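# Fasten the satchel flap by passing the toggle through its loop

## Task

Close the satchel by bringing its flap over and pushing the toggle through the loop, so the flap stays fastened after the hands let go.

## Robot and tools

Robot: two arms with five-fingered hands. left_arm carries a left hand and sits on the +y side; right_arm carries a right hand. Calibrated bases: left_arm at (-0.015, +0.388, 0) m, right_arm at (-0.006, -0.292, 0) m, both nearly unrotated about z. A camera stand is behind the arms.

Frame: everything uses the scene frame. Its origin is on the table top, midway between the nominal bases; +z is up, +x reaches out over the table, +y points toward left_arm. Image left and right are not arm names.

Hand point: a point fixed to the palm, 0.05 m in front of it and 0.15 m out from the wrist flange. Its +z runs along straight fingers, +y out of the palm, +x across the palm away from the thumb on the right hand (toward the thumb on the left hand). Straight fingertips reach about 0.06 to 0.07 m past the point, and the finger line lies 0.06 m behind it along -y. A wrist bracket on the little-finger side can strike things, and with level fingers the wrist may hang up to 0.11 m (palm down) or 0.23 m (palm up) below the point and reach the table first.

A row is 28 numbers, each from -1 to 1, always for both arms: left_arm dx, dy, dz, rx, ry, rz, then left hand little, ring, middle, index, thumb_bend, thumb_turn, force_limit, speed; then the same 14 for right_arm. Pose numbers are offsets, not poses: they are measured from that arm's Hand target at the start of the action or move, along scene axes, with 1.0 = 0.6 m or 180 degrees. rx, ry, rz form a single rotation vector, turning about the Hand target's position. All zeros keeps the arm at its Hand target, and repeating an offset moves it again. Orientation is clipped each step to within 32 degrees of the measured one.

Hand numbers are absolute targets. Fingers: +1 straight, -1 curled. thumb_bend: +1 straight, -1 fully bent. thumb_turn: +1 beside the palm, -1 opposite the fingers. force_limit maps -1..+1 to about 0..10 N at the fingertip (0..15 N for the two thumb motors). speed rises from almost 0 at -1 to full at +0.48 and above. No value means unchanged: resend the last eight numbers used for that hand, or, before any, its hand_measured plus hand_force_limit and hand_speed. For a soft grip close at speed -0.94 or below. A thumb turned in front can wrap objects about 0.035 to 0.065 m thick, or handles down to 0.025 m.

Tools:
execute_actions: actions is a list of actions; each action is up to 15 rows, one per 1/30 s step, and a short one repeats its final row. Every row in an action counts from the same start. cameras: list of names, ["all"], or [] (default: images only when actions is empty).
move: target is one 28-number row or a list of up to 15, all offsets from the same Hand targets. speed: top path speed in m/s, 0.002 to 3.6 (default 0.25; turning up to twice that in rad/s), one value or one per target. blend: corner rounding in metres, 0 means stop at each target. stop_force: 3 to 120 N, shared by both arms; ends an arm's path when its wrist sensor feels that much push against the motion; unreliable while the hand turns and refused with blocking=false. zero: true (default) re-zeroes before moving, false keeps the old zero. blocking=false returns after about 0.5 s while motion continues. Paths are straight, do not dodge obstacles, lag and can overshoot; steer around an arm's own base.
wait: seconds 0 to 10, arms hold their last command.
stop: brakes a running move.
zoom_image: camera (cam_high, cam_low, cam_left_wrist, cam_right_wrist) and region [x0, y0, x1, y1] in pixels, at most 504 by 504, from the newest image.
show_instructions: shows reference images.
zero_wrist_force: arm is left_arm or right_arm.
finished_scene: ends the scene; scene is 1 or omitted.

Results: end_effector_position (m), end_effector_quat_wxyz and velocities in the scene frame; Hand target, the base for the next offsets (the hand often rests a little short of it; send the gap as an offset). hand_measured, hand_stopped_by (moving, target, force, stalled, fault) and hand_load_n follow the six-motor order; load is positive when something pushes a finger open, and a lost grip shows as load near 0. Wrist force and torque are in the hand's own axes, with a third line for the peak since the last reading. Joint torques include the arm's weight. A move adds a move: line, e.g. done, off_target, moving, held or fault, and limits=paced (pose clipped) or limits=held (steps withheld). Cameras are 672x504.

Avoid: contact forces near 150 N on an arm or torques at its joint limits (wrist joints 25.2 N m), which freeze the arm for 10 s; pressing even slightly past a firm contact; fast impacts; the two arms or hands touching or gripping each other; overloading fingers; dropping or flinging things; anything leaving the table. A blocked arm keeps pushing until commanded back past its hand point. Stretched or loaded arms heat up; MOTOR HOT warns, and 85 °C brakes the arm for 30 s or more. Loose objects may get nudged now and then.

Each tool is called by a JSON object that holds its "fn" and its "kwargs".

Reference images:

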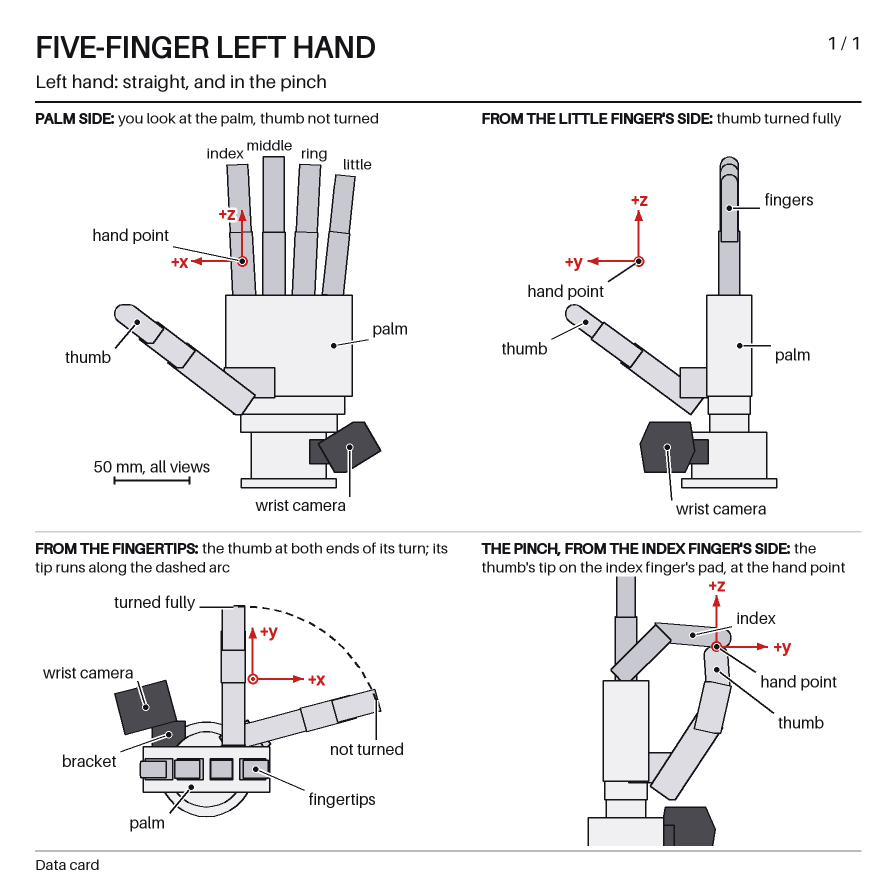

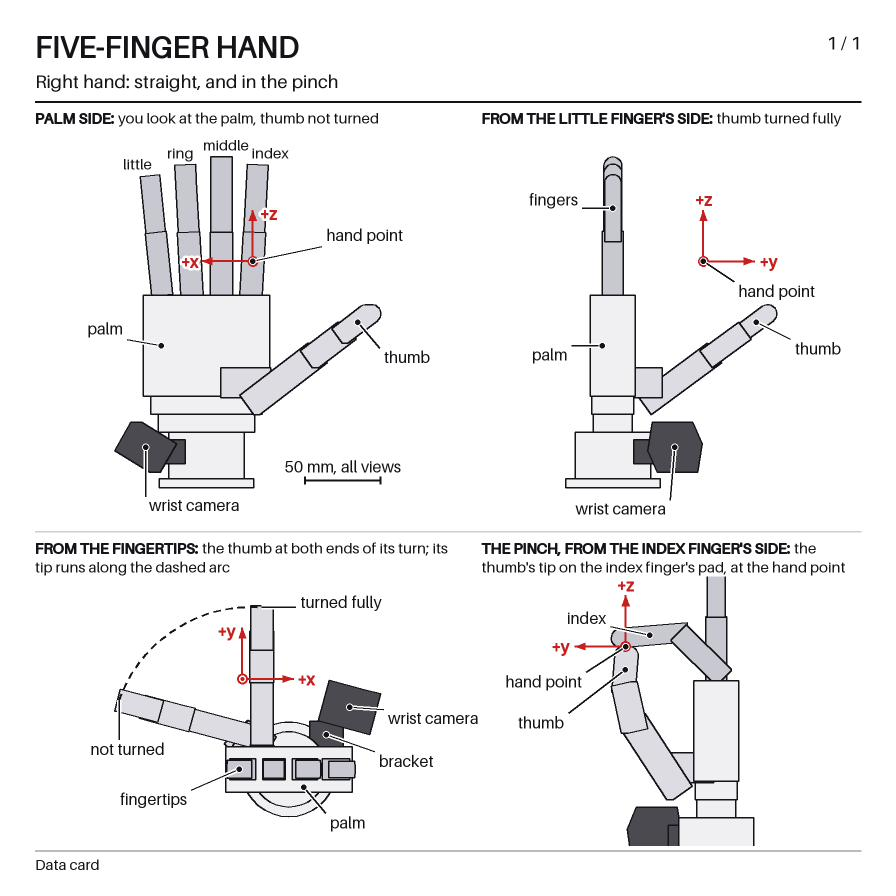

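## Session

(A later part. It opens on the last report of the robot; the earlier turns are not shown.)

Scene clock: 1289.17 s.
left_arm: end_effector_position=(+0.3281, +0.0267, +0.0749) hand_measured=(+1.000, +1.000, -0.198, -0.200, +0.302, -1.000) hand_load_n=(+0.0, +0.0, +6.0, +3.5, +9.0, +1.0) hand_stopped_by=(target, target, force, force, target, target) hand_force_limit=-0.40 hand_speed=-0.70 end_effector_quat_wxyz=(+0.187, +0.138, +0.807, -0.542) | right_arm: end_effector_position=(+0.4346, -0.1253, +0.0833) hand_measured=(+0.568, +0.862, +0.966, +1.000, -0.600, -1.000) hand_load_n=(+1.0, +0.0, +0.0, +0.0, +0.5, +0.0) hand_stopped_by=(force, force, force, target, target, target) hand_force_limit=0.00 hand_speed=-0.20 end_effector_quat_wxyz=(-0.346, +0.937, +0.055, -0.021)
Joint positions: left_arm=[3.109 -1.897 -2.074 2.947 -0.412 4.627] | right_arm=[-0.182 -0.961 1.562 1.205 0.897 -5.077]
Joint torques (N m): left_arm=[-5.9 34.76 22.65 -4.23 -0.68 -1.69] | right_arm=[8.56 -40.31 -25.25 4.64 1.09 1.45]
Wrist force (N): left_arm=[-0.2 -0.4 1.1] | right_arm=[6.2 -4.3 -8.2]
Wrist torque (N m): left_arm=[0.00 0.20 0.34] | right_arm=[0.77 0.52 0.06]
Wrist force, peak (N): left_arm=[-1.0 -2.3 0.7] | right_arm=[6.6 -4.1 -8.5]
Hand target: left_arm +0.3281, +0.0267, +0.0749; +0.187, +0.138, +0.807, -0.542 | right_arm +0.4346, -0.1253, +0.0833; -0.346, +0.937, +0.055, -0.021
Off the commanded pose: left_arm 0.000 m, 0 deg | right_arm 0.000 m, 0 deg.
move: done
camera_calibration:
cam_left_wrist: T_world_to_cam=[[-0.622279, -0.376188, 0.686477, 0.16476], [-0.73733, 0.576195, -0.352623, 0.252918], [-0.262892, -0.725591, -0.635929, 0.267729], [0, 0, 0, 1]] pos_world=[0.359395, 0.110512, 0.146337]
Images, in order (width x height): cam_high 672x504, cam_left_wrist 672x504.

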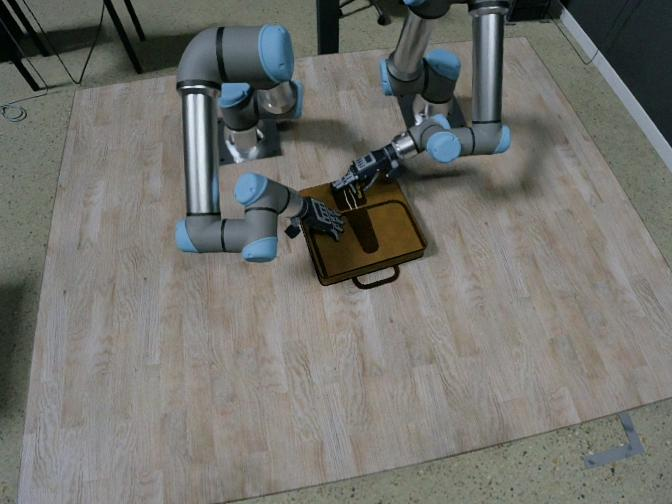

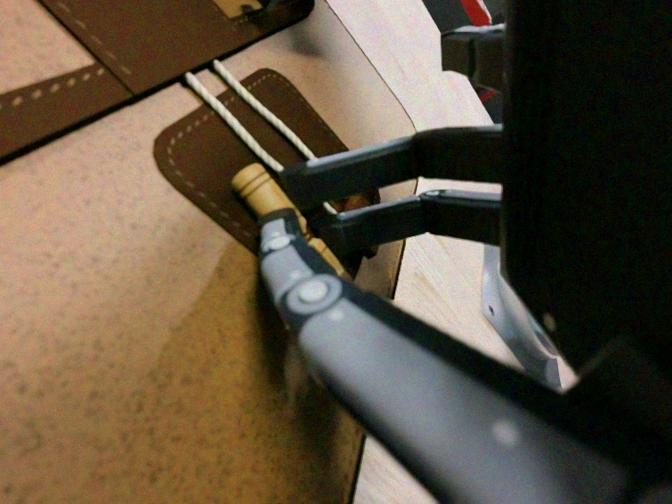

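{"fn": "move", "kwargs": {"target": [[-0.001,-0.0128,0.0213,0,0,0,1,1,-0.25,-0.25,0.3,-1,-0.4,-0.7,0,0,0,0,0,0,-1,-1,-1,1,-0.6,-1,0,-0.2],[-0.0005,-0.0435,0.0485,0,0,0,1,1,-0.25,-0.25,0.3,-1,-0.4,-0.7,0,0,0,0,0,0,-1,-1,-1,1,-0.6,-1,0,-0.2]], "speed": 0.03, "blend": 0.003, "cameras": ["cam_left_wrist","cam_high"]}}

{"fn": "zoom_image", "kwargs": {"camera": "cam_left_wrist", "region": [150, 80, 380, 310]}}

{"fn": "zoom_image", "kwargs": {"camera": "cam_high", "region": [335, 175, 375, 215]}}

Scene clock: 1296.23 s.
left_arm: end_effector_position=(+0.3279, +0.0006, +0.1041) hand_measured=(+1.000, +1.000, -0.198, -0.200, +0.302, -1.000) hand_load_n=(+0.0, -0.5, +6.5, +3.5, +9.0, +1.0) hand_stopped_by=(target, target, force, force, target, target) hand_force_limit=-0.40 hand_speed=-0.70 end_effector_quat_wxyz=(+0.187, +0.138, +0.807, -0.542) end_effector_velocity=(+0.000, +0.001, -0.001) end_effector_angular_velocity=(+0.002, -0.002, +0.001) | right_arm: end_effector_position=(+0.4346, -0.1253, +0.0833) hand_measured=(+0.568, +0.862, +0.966, +1.000, -0.600, -1.000) hand_load_n=(+1.0, +0.0, +0.0, +0.0, +0.0, +0.0) hand_stopped_by=(force, force, force, target, target, target) hand_force_limit=0.00 hand_speed=-0.20 end_effector_quat_wxyz=(-0.346, +0.937, +0.055, -0.021)
Joint positions: left_arm=[3.029 -1.831 -2.024 2.973 -0.459 4.471] | right_arm=[-0.182 -0.961 1.562 1.205 0.897 -5.077]
Joint velocities: left_arm=[0.002 -0.001 -0.002 0 -0.001 0.005] | right_arm=[within noise]
Joint torques (N m): left_arm=[8.78 15.22 4.69 -1.07 3.75 1.62] | right_arm=[8.9 -39.49 -24.62 4.79 1.04 1.54]
Wrist force (N): left_arm=[-0.1 -0.3 0.8] | right_arm=[6.3 -4.1 -8.3]
Wrist torque (N m): left_arm=[-0.01 0.17 0.30] | right_arm=[0.80 0.50 0.07]
Wrist force, peak (N): left_arm=[-0.1 -0.5 1.5] | right_arm=[6.4 -4.1 -8.5]
Hand target: left_arm +0.3278, +0.0006, +0.1040; +0.187, +0.138, +0.807, -0.542 | right_arm +0.4346, -0.1253, +0.0833; -0.346, +0.937, +0.055, -0.021
Off the commanded pose: left_arm 0.000 m, 0 deg | right_arm 0.000 m, 0 deg.
move: done
camera_calibration:
cam_left_wrist: T_world_to_cam=[[-0.622606, -0.376391, 0.68607, 0.134939], [-0.737198, 0.5762, -0.352891, 0.278162], [-0.262488, -0.725481, -0.636221, 0.267133], [0, 0, 0, 1]] pos_world=[0.359194, 0.0843125, 0.175539]
Images, in order (width x height): cam_high 672x504, cam_left_wrist 672x504.

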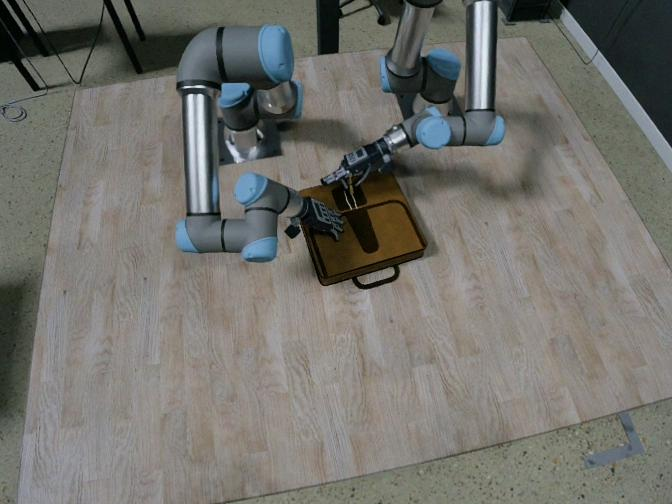

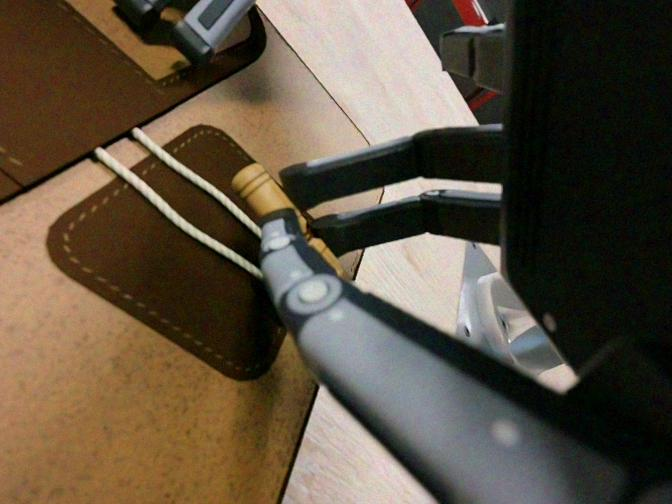

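Scaled by 2.191.

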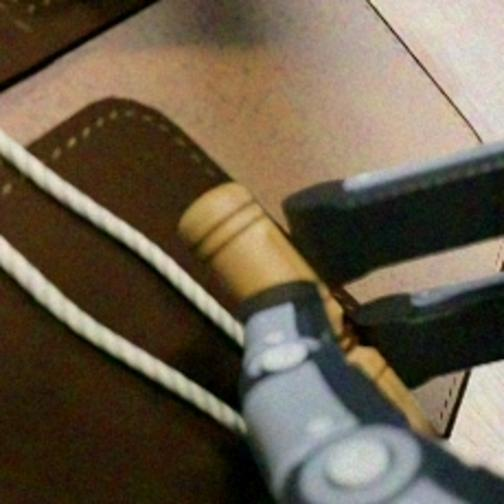

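Scaled by 12.600.

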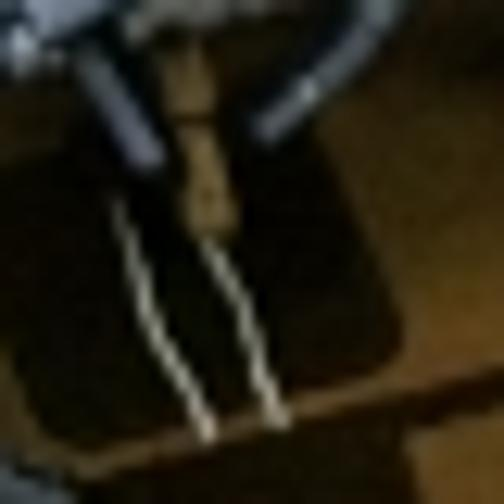

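{"fn": "move", "kwargs": {"target": [[0.0022,-0.0153,0,0,0,0.1944,1,1,-0.25,-0.25,0.3,-1,-0.4,-0.7,0,0,0,0,0,0,-1,-1,-1,1,-0.6,-1,0,-0.2],[0.0108,-0.0253,0,0,0,0.3611,1,1,-0.25,-0.25,0.3,-1,-0.4,-0.7,0,0,0,0,0,0,-1,-1,-1,1,-0.6,-1,0,-0.2]], "speed": 0.15, "blend": 0.002, "cameras": ["cam_left_wrist","cam_high"]}}

{"fn": "zoom_image", "kwargs": {"camera": "cam_left_wrist", "region": [150, 80, 380, 310]}}

{"fn": "zoom_image", "kwargs": {"camera": "cam_high", "region": [335, 175, 375, 215]}}

Scene clock: 1302.00 s.
left_arm: end_effector_position=(+0.3342, -0.0147, +0.1039) hand_measured=(+1.000, +1.000, -0.198, -0.200, +0.302, -1.000) hand_load_n=(+0.0, -0.5, +6.0, +3.5, +9.0, +1.0) hand_stopped_by=(target, target, force, force, target, target) hand_force_limit=-0.40 hand_speed=-0.70 end_effector_quat_wxyz=(+0.449, -0.318, +0.755, -0.357) | right_arm: end_effector_position=(+0.4346, -0.1253, +0.0833) hand_measured=(+0.568, +0.862, +0.966, +1.000, -0.600, -1.000) hand_load_n=(+1.5, +0.0, +0.0, +0.0, +0.0, +0.0) hand_stopped_by=(force, force, force, target, target, target) hand_force_limit=0.00 hand_speed=-0.20 end_effector_quat_wxyz=(-0.346, +0.937, +0.055, -0.021)
Joint positions: left_arm=[2.357 -1.753 -2.034 3.385 -2.074 3.44] | right_arm=[-0.182 -0.961 1.562 1.205 0.897 -5.077]
Joint torques (N m): left_arm=[4.47 33.55 7.95 2.77 -0.49 0.93] | right_arm=[8.55 -39.47 -24.69 4.53 0.69 1.51]
Wrist force (N): left_arm=[-0.1 -0.8 0.8] | right_arm=[6.2 -4.2 -8.2]
Wrist torque (N m): left_arm=[-0.05 0.22 0.26] | right_arm=[0.79 0.51 0.06]
Wrist force, peak (N): left_arm=[-0.2 -0.5 1.5] | right_arm=[6.4 -4.2 -8.5]
Hand target: left_arm +0.3343, -0.0146, +0.1040; +0.449, -0.318, +0.755, -0.357 | right_arm +0.4346, -0.1253, +0.0833; -0.346, +0.937, +0.055, -0.021
Off the commanded pose: left_arm 0.000 m, 0 deg | right_arm 0.000 m, 0 deg.
move: done
camera_calibration:
cam_left_wrist: T_world_to_cam=[[0.0778231, -0.723028, 0.686421, -0.10601], [-0.833984, -0.424471, -0.352555, 0.309192], [0.546273, -0.545028, -0.636027, -0.00996393], [0, 0, 0, 1]] pos_world=[0.271554, 0.0491639, 0.175437]
Images, in order (width x height): cam_high 672x504, cam_left_wrist 672x504.

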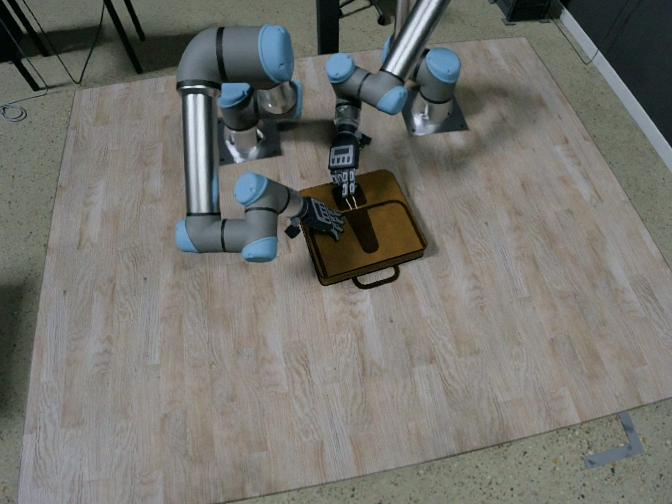

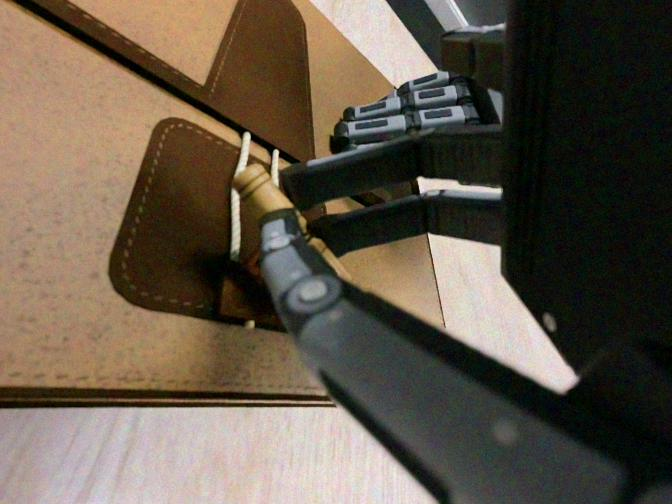

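Scaled by 2.191.

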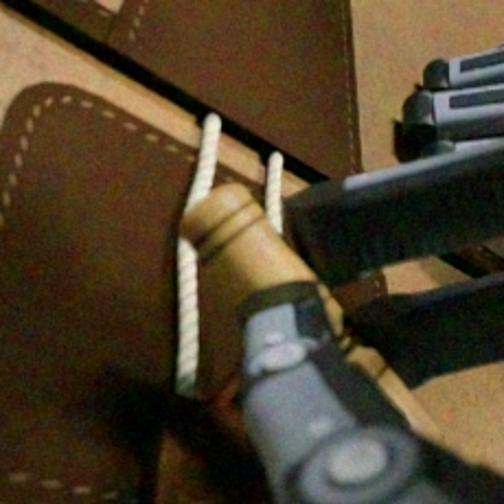

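Scaled by 12.600.

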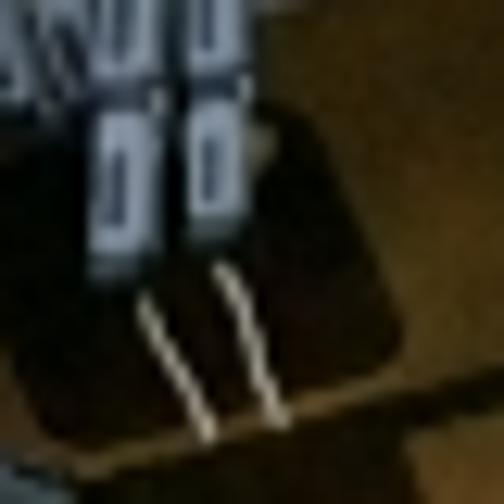

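{"fn": "move", "kwargs": {"target": [0.0125,-0.0045,0,0,0,0.1667,1,1,-0.25,-0.25,0.3,-1,-0.4,-0.7,0,0,0,0,0,0,-1,-1,-1,1,-0.6,-1,0,-0.2], "speed": 0.08, "cameras": ["cam_high","cam_low"]}}

Scene clock: 1308.93 s.
left_arm: end_effector_position=(+0.3391, -0.0163, +0.1040) hand_measured=(+1.000, +1.000, -0.198, -0.200, +0.302, -1.000) hand_load_n=(+0.0, +0.0, +6.0, +3.5, +9.0, +1.0) hand_stopped_by=(target, target, force, force, target, target) hand_force_limit=-0.40 hand_speed=-0.70 end_effector_quat_wxyz=(+0.502, -0.438, +0.692, -0.278) | right_arm: end_effector_position=(+0.4346, -0.1253, +0.0833) hand_measured=(+0.568, +0.862, +0.966, +1.000, -0.600, -1.000) hand_load_n=(+1.5, +0.0, +0.0, +0.0, +0.0, +0.0) hand_stopped_by=(force, force, force, target, target, target) hand_force_limit=0.00 hand_speed=-0.20 end_effector_quat_wxyz=(-0.346, +0.937, +0.055, -0.021)
Joint positions: left_arm=[2.234 -1.941 -1.804 3.158 -2.479 3.158] | right_arm=[-0.182 -0.961 1.562 1.205 0.897 -5.077]
Joint torques (N m): left_arm=[-4.97 36.2 8.2 1.61 1.74 1.91] | right_arm=[8.88 -39.21 -24.7 4.65 0.73 1.51]
Wrist force (N): left_arm=[0.1 -0.9 1.3] | right_arm=[6.7 -4.1 -8.1]
Wrist torque (N m): left_arm=[-0.10 0.14 0.40] | right_arm=[0.80 0.45 0.09]
Wrist force, peak (N): left_arm=[0.3 -1.2 1.3] | right_arm=[6.5 -4.1 -8.5]
Hand target: left_arm +0.3390, -0.0163, +0.1040; +0.502, -0.438, +0.692, -0.278 (not the last commanded pose) | right_arm +0.4346, -0.1253, +0.0833; -0.346, +0.937, +0.055, -0.021
Off the commanded pose: left_arm 0.003 m, 11 deg | right_arm 0.000 m, 0 deg.
move: held (left_arm; a check stopped the path); limits=held
pose unreachable (left arm): on one or more control steps of this call, first in action 0 (counted from 0), this arm could not follow its commanded pose, so it was not sent that pose on those steps. It may still have moved: this result reports where it is.
cause: moving toward the commanded pose would bring a part of the arm too close to another arm (a part of this arm just beyond joint 4 (wrist 1) and a part of the right arm just beyond its joint 2 (shoulder lift), at the place that arm is still heading or pushing toward).
Images, in order (width x height): cam_high 672x504, cam_low 672x504.

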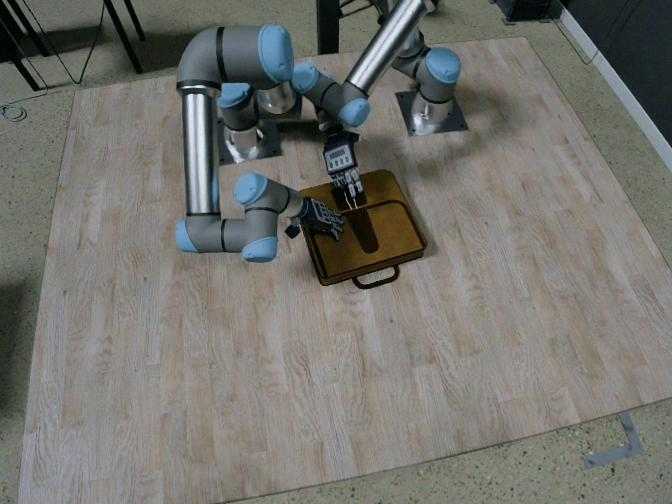

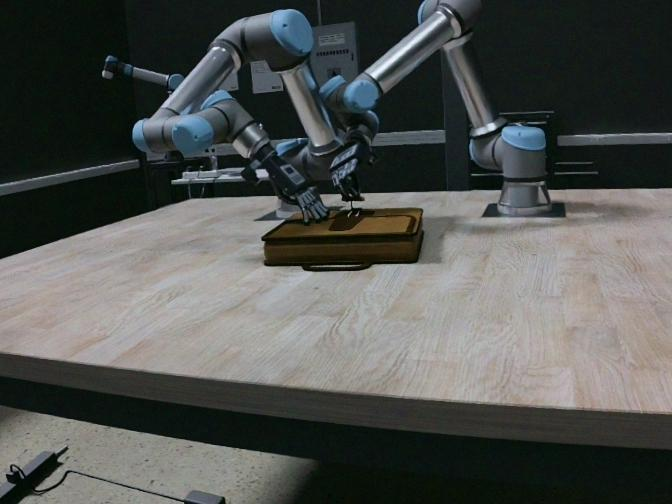

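{"fn": "zoom_image", "kwargs": {"camera": "cam_high", "region": [325, 170, 375, 215]}}

{"fn": "zoom_image", "kwargs": {"camera": "cam_low", "region": [310, 170, 400, 235]}}

Scaled by 10.080.

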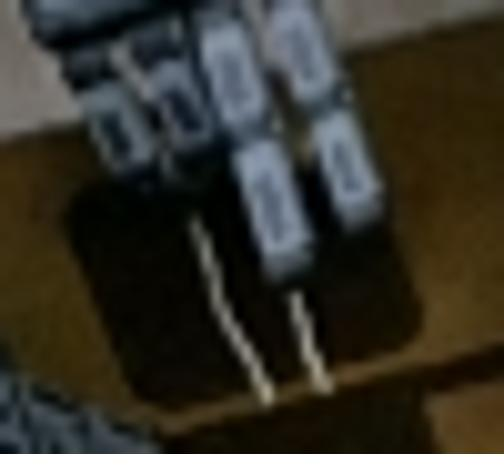

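Scaled by 5.600.

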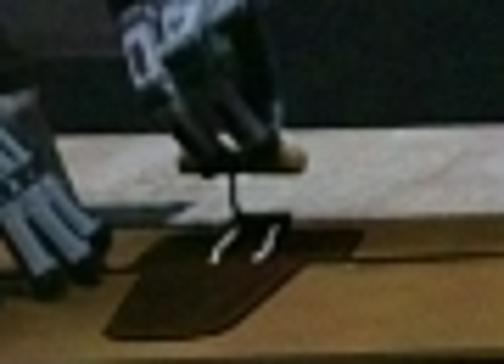

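{"fn": "move", "kwargs": {"target": [0,0,0,0,0,0,1,1,-0.25,-0.25,0.3,-1,-0.4,-0.7,0.0057,0,0.0245,0,0,0,-1,-1,-1,1,-0.6,-1,0,-0.2], "speed": 0.03, "cameras": ["cam_high","cam_low"]}}

{"fn": "zoom_image", "kwargs": {"camera": "cam_high", "region": [325, 170, 375, 215]}}

{"fn": "zoom_image", "kwargs": {"camera": "cam_low", "region": [310, 170, 400, 235]}}

Scene clock: 1317.50 s.
left_arm: end_effector_position=(+0.3390, -0.0163, +0.1040) hand_measured=(+1.000, +1.000, -0.198, -0.200, +0.302, -1.000) hand_load_n=(+0.0, +0.0, +6.0, +3.5, +8.5, +1.0) hand_stopped_by=(target, target, force, force, target, target) hand_force_limit=-0.40 hand_speed=-0.70 end_effector_quat_wxyz=(+0.502, -0.438, +0.692, -0.278) | right_arm: end_effector_position=(+0.4381, -0.1253, +0.0982) hand_measured=(+0.568, +0.862, +0.966, +1.000, -0.600, -1.000) hand_load_n=(+0.0, +0.0, +2.5, +0.0, +0.0, +0.0) hand_stopped_by=(force, force, force, target, target, target) hand_force_limit=0.00 hand_speed=-0.20 end_effector_quat_wxyz=(-0.346, +0.937, +0.055, -0.021) end_effector_velocity=(+0.001, +0.000, -0.001) end_effector_angular_velocity=(-0.001, -0.004, -0.001)
Joint positions: left_arm=[2.234 -1.941 -1.804 3.158 -2.479 3.158] | right_arm=[-0.181 -0.974 1.537 1.241 0.897 -5.076]
Joint velocities: left_arm=[within noise] | right_arm=[-0.001 0 0 -0.005 0 0]
Joint torques (N m): left_arm=[7.68 41.05 6.8 1.85 1.89 1.75] | right_arm=[9.02 -32.99 -4.46 -0.94 -2.37 1.37]
Wrist force (N): left_arm=[0.0 -0.9 1.2] | right_arm=[0.4 0.1 -0.6]
Wrist torque (N m): left_arm=[-0.10 0.16 0.38] | right_arm=[0.54 -0.36 0.00]
Wrist force, peak (N): left_arm=[0.1 -1.1 1.4] | right_arm=[6.5 -4.3 -8.4]
Hand target: left_arm +0.3390, -0.0163, +0.1040; +0.502, -0.438, +0.692, -0.278 | right_arm +0.4380, -0.1253, +0.0980; -0.346, +0.937, +0.055, -0.021
Off the commanded pose: left_arm 0.000 m, 0 deg | right_arm 0.000 m, 0 deg.
move: done
Images, in order (width x height): cam_high 672x504, cam_low 672x504.

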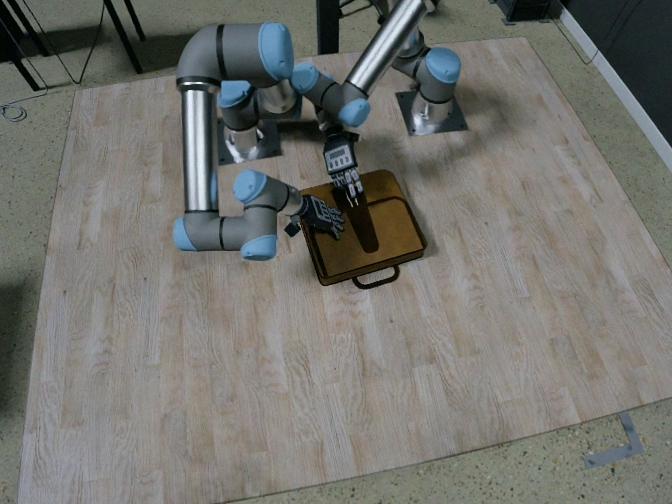

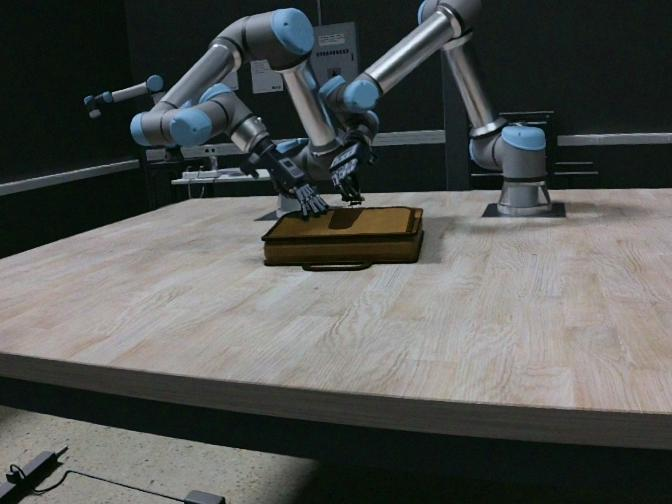

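Scaled by 10.080.

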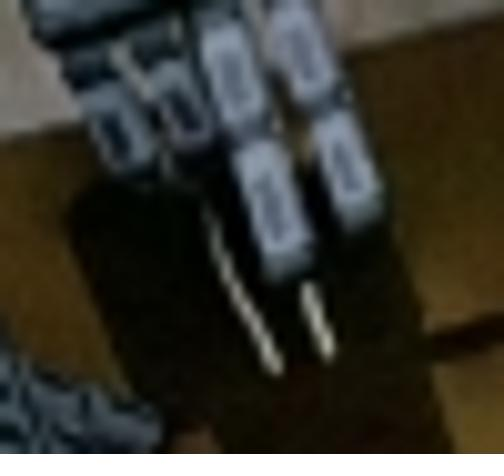

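Scaled by 5.600.

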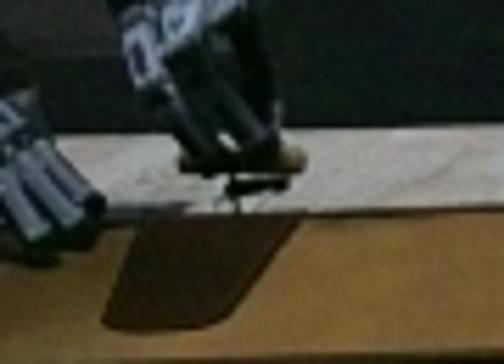

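{"fn": "move", "kwargs": {"target": [0,0,0,0,0,0,1,1,-0.25,-0.25,0.3,-1,-0.4,-0.7,0.0067,0,0.0167,0,0,0,-1,-1,-1,1,-0.6,-1,0,-0.2], "speed": 0.02, "cameras": ["cam_high","cam_low","cam_right_wrist"]}}

{"fn": "zoom_image", "kwargs": {"camera": "cam_high", "region": [325, 170, 375, 215]}}

{"fn": "zoom_image", "kwargs": {"camera": "cam_low", "region": [310, 170, 400, 235]}}

Scene clock: 1320.33 s.
left_arm: end_effector_position=(+0.3390, -0.0163, +0.1040) hand_measured=(+1.000, +1.000, -0.198, -0.200, +0.302, -1.000) hand_load_n=(+0.0, +0.0, +6.0, +3.5, +9.0, +1.0) hand_stopped_by=(target, target, force, force, target, target) hand_force_limit=-0.40 hand_speed=-0.70 end_effector_quat_wxyz=(+0.502, -0.438, +0.692, -0.278) | right_arm: end_effector_position=(+0.4421, -0.1253, +0.1082) hand_measured=(+0.568, +0.862, +0.966, +1.000, -0.600, -1.000) hand_load_n=(+0.0, +0.0, +2.5, +0.0, +0.0, +0.0) hand_stopped_by=(force, force, force, target, target, target) hand_force_limit=0.00 hand_speed=-0.20 end_effector_quat_wxyz=(-0.346, +0.937, +0.055, -0.021)
Joint positions: left_arm=[2.234 -1.941 -1.804 3.158 -2.479 3.158] | right_arm=[-0.179 -0.978 1.514 1.267 0.897 -5.074]
Joint torques (N m): left_arm=[6.81 40.11 6.85 1.71 1.84 1.93] | right_arm=[8.45 -41.19 -5.12 -0.09 -2.52 1.54]
Wrist force (N): left_arm=[-0.1 -1.0 1.2] | right_arm=[0.8 0.3 -0.4]
Wrist torque (N m): left_arm=[-0.10 0.18 0.37] | right_arm=[0.52 -0.35 0.03]
Wrist force, peak (N): left_arm=[0.1 -0.9 1.5] | right_arm=[1.1 0.2 -0.9]
Hand target: left_arm +0.3390, -0.0163, +0.1040; +0.502, -0.438, +0.692, -0.278 | right_arm +0.4420, -0.1253, +0.1080; -0.346, +0.937, +0.055, -0.021
Off the commanded pose: left_arm 0.000 m, 0 deg | right_arm 0.000 m, 0 deg.
move: done
camera_calibration:
cam_right_wrist: T_world_to_cam=[[0.29742, -0.724799, -0.621456, -0.156442], [-0.780437, -0.55951, 0.279046, 0.249516], [-0.549963, 0.402013, -0.73207, 0.48382], [0, 0, 0, 1]] pos_world=[0.507344, -0.168284, 0.187342]
Images, in order (width x height): cam_high 672x504, cam_low 672x504, cam_right_wrist 672x504.

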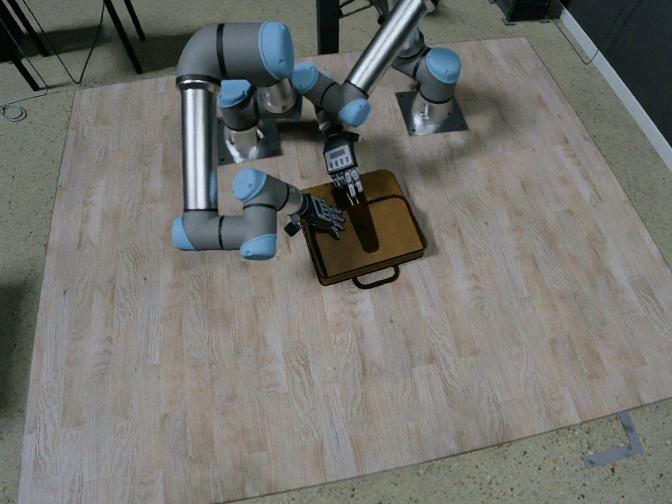

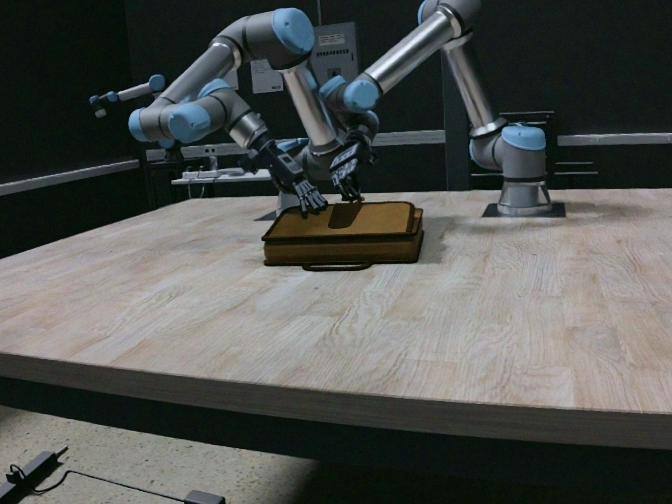

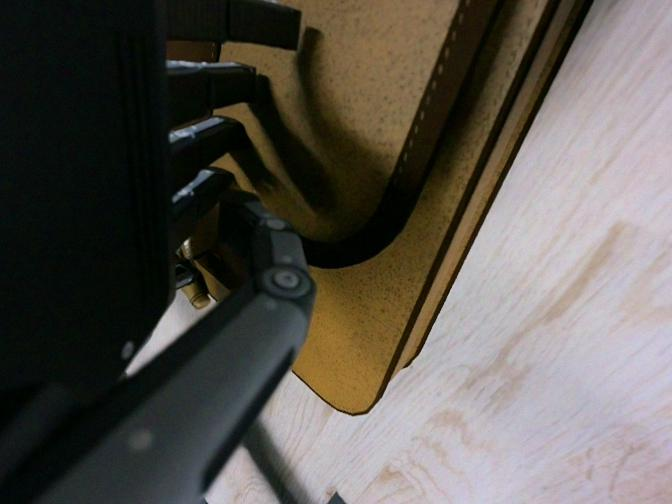

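Scaled by 10.080.

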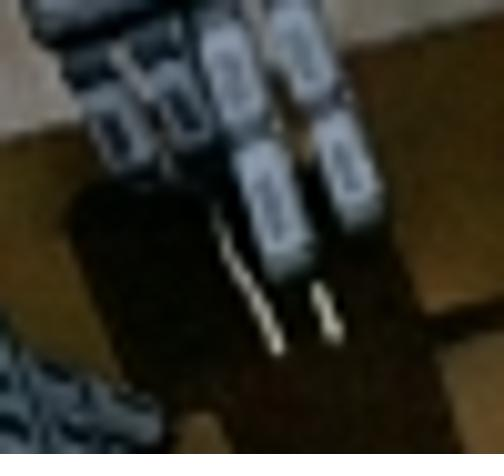

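Scaled by 5.600.

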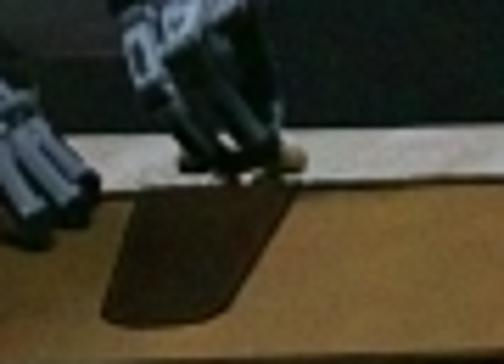

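{"fn": "move", "kwargs": {"target": [0,0,0,0,0,0,1,1,-0.25,-0.25,0.3,-1,-0.4,-0.7,0.0067,0,0.0183,0,0,0,-1,-1,-1,1,-0.6,-1,0,-0.2], "speed": 0.02, "cameras": ["cam_high","cam_low","cam_left_wrist"]}}

{"fn": "zoom_image", "kwargs": {"camera": "cam_high", "region": [325, 170, 375, 215]}}

{"fn": "zoom_image", "kwargs": {"camera": "cam_low", "region": [310, 170, 400, 235]}}

Scene clock: 1344.47 s.
left_arm: end_effector_position=(+0.3390, -0.0163, +0.1040) hand_measured=(+1.000, +1.000, -0.198, -0.200, +0.302, -1.000) hand_load_n=(+0.5, +0.0, +6.0, +3.5, +9.0, +1.0) hand_stopped_by=(target, target, force, force, target, target) hand_force_limit=-0.40 hand_speed=-0.70 end_effector_quat_wxyz=(+0.502, -0.438, +0.692, -0.278) | right_arm: end_effector_position=(+0.4461, -0.1253, +0.1192) hand_measured=(+0.568, +0.862, +0.966, +1.000, -0.600, -1.000) hand_load_n=(+0.0, +0.0, +0.0, +0.5, +0.0, +0.0) hand_stopped_by=(force, force, force, target, target, target) hand_force_limit=0.00 hand_speed=-0.20 end_effector_quat_wxyz=(-0.346, +0.937, +0.055, -0.021)
Joint positions: left_arm=[2.234 -1.941 -1.804 3.158 -2.479 3.158] | right_arm=[-0.178 -0.982 1.489 1.296 0.896 -5.072]
Joint torques (N m): left_arm=[7.21 40.28 7.85 1.62 2.09 1.97] | right_arm=[8.65 -41.6 -4.47 0.06 -2.51 1.46]
Wrist force (N): left_arm=[0.0 -1.0 1.2] | right_arm=[1.4 0.6 0.4]
Wrist torque (N m): left_arm=[-0.09 0.14 0.39] | right_arm=[0.46 -0.37 0.10]
Wrist force, peak (N): left_arm=[0.0 -1.1 1.5] | right_arm=[1.7 0.6 0.1]
Hand target: left_arm +0.3390, -0.0163, +0.1040; +0.502, -0.438, +0.692, -0.278 | right_arm +0.4460, -0.1253, +0.1190; -0.346, +0.937, +0.055, -0.021
Off the commanded pose: left_arm 0.000 m, 0 deg | right_arm 0.000 m, 0 deg.
move: done
camera_calibration:
cam_left_wrist: T_world_to_cam=[[0.309272, -0.657902, 0.68667, -0.185055], [-0.649452, -0.673579, -0.35285, 0.245925], [0.694667, -0.336832, -0.635595, -0.0604295], [0, 0, 0, 1]] pos_world=[0.258927, 0.0235472, 0.175437]
Images, in order (width x height): cam_high 672x504, cam_low 672x504, cam_left_wrist 672x504.

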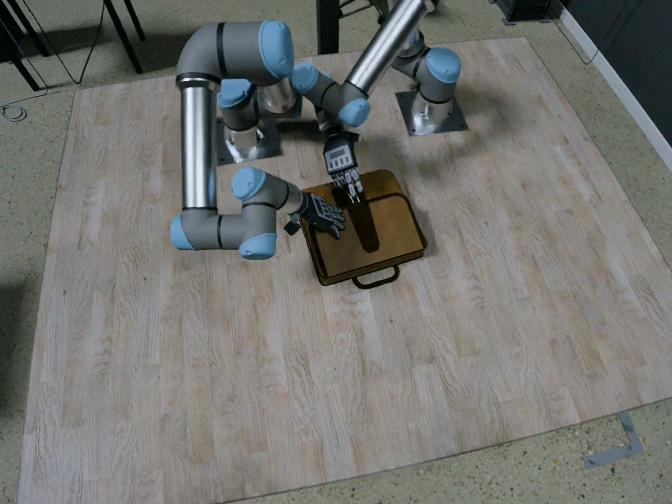

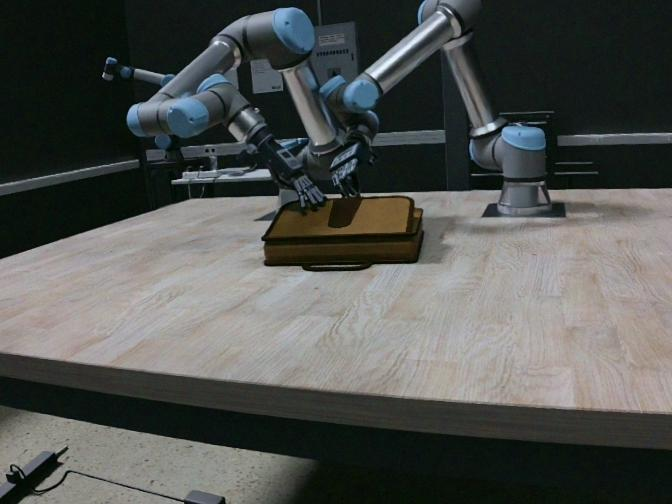

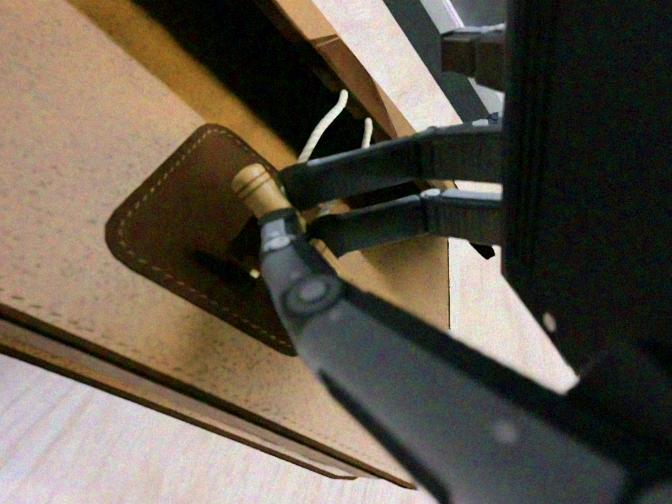

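Scaled by 10.080.

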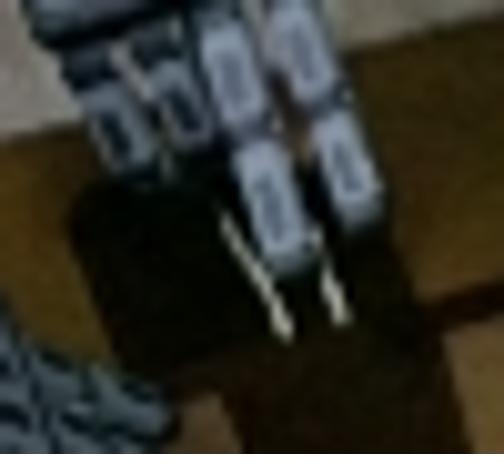

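Scaled by 5.600.

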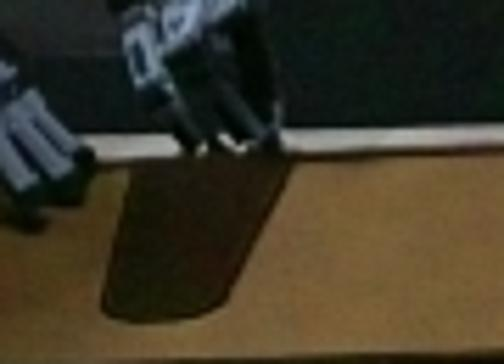

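{"fn": "zoom_image", "kwargs": {"camera": "cam_left_wrist", "region": [200, 80, 440, 300]}}

Scaled by 2.100.

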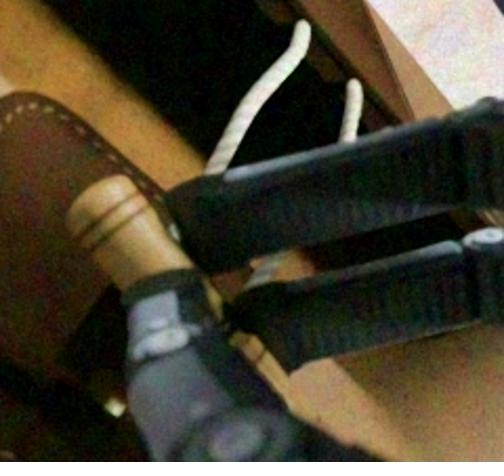

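{"fn": "move", "kwargs": {"target": [0,0,0,0,0,0,1,1,-0.25,-0.25,0.3,-1,-0.4,-0.7,0.0067,0,0.015,0,0,0,-1,-1,-1,1,-0.6,-1,0,-0.2], "speed": 0.02, "cameras": ["cam_high","cam_low","cam_left_wrist"]}}

{"fn": "zoom_image", "kwargs": {"camera": "cam_left_wrist", "region": [200, 80, 440, 300]}}

{"fn": "zoom_image", "kwargs": {"camera": "cam_high", "region": [325, 170, 375, 215]}}

Scene clock: 1349.23 s.
left_arm: end_effector_position=(+0.3390, -0.0163, +0.1040) hand_measured=(+1.000, +1.000, -0.198, -0.200, +0.302, -1.000) hand_load_n=(+0.0, +0.0, +6.0, +4.0, +8.5, +1.0) hand_stopped_by=(target, target, force, force, target, target) hand_force_limit=-0.40 hand_speed=-0.70 end_effector_quat_wxyz=(+0.502, -0.438, +0.692, -0.278) | right_arm: end_effector_position=(+0.4501, -0.1253, +0.1282) hand_measured=(+0.568, +0.862, +0.966, +1.000, -0.600, -1.000) hand_load_n=(+0.0, +0.0, +0.0, +0.0, +0.0, +0.0) hand_stopped_by=(force, force, force, target, target, target) hand_force_limit=0.00 hand_speed=-0.20 end_effector_quat_wxyz=(-0.346, +0.937, +0.055, -0.021)
Joint positions: left_arm=[2.234 -1.941 -1.804 3.158 -2.479 3.158] | right_arm=[-0.177 -0.984 1.465 1.32 0.896 -5.071]
Joint torques (N m): left_arm=[6.21 39.97 7.11 1.59 2.02 1.88] | right_arm=[9.4 -46.48 -5.7 0.48 -2.99 1.62]
Wrist force (N): left_arm=[-0.4 -1.5 2.2] | right_arm=[1.7 2.3 1.3]
Wrist torque (N m): left_arm=[-0.08 0.13 0.40] | right_arm=[0.31 -0.28 0.10]
Wrist force, peak (N): left_arm=[-0.5 -1.7 2.5] | right_arm=[1.8 2.6 1.5]
Hand target: left_arm +0.3390, -0.0163, +0.1040; +0.502, -0.438, +0.692, -0.278 | right_arm +0.4501, -0.1253, +0.1280; -0.346, +0.937, +0.055, -0.021
Off the commanded pose: left_arm 0.000 m, 0 deg | right_arm 0.000 m, 0 deg.
move: done
camera_calibration:
cam_left_wrist: T_world_to_cam=[[0.309272, -0.657902, 0.68667, -0.185055], [-0.649452, -0.673579, -0.35285, 0.245925], [0.694667, -0.336832, -0.635595, -0.0604295], [0, 0, 0, 1]] pos_world=[0.258927, 0.0235472, 0.175437]
Images, in order (width x height): cam_high 672x504, cam_low 672x504, cam_left_wrist 672x504.

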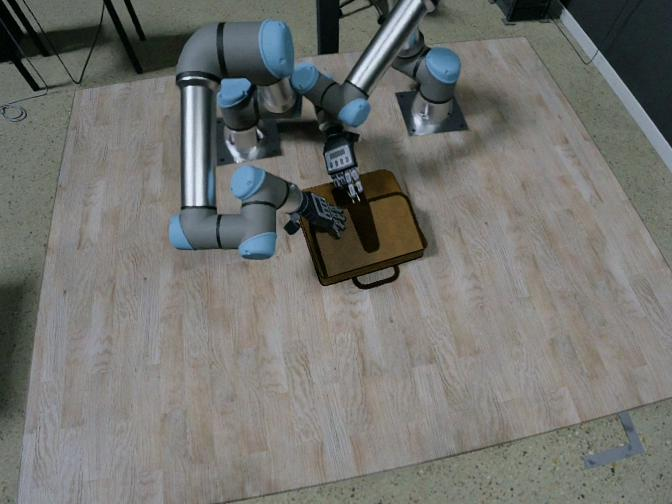

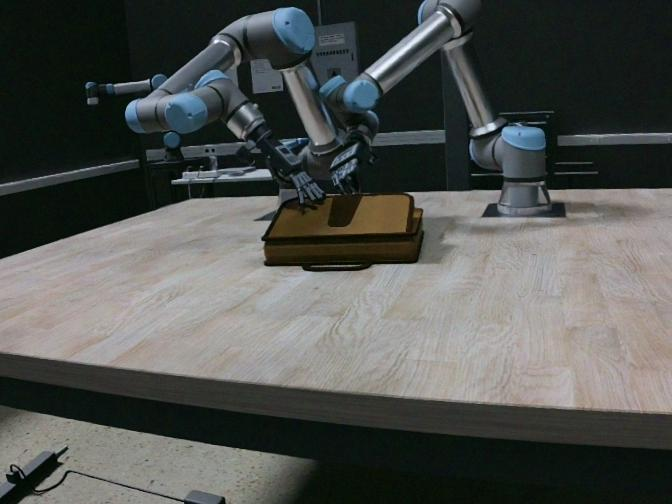

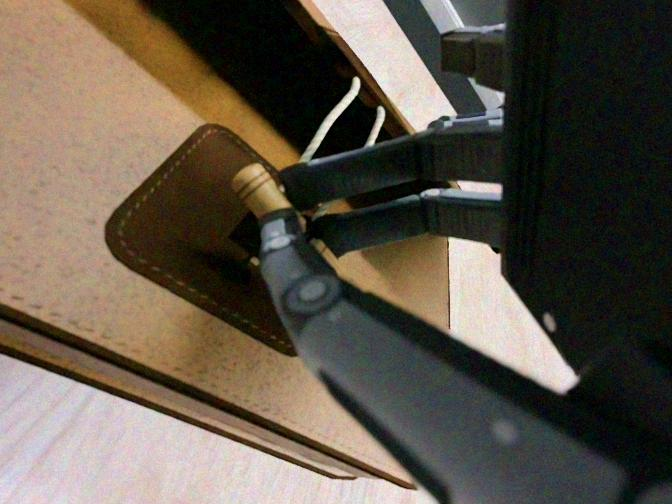

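Scaled by 2.100.

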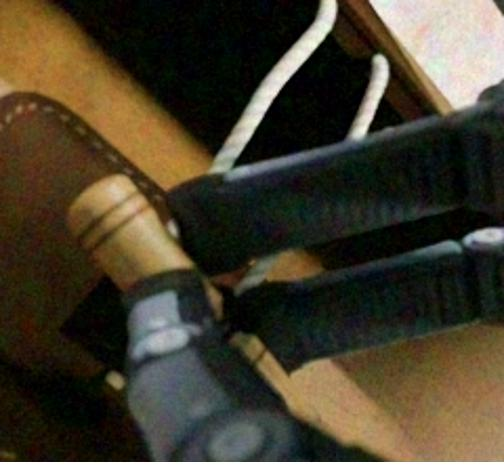

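Scaled by 10.080.

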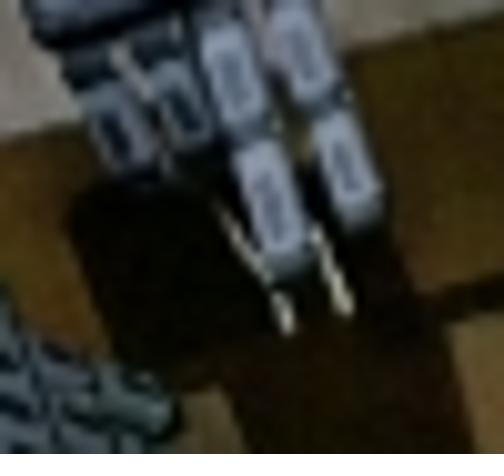

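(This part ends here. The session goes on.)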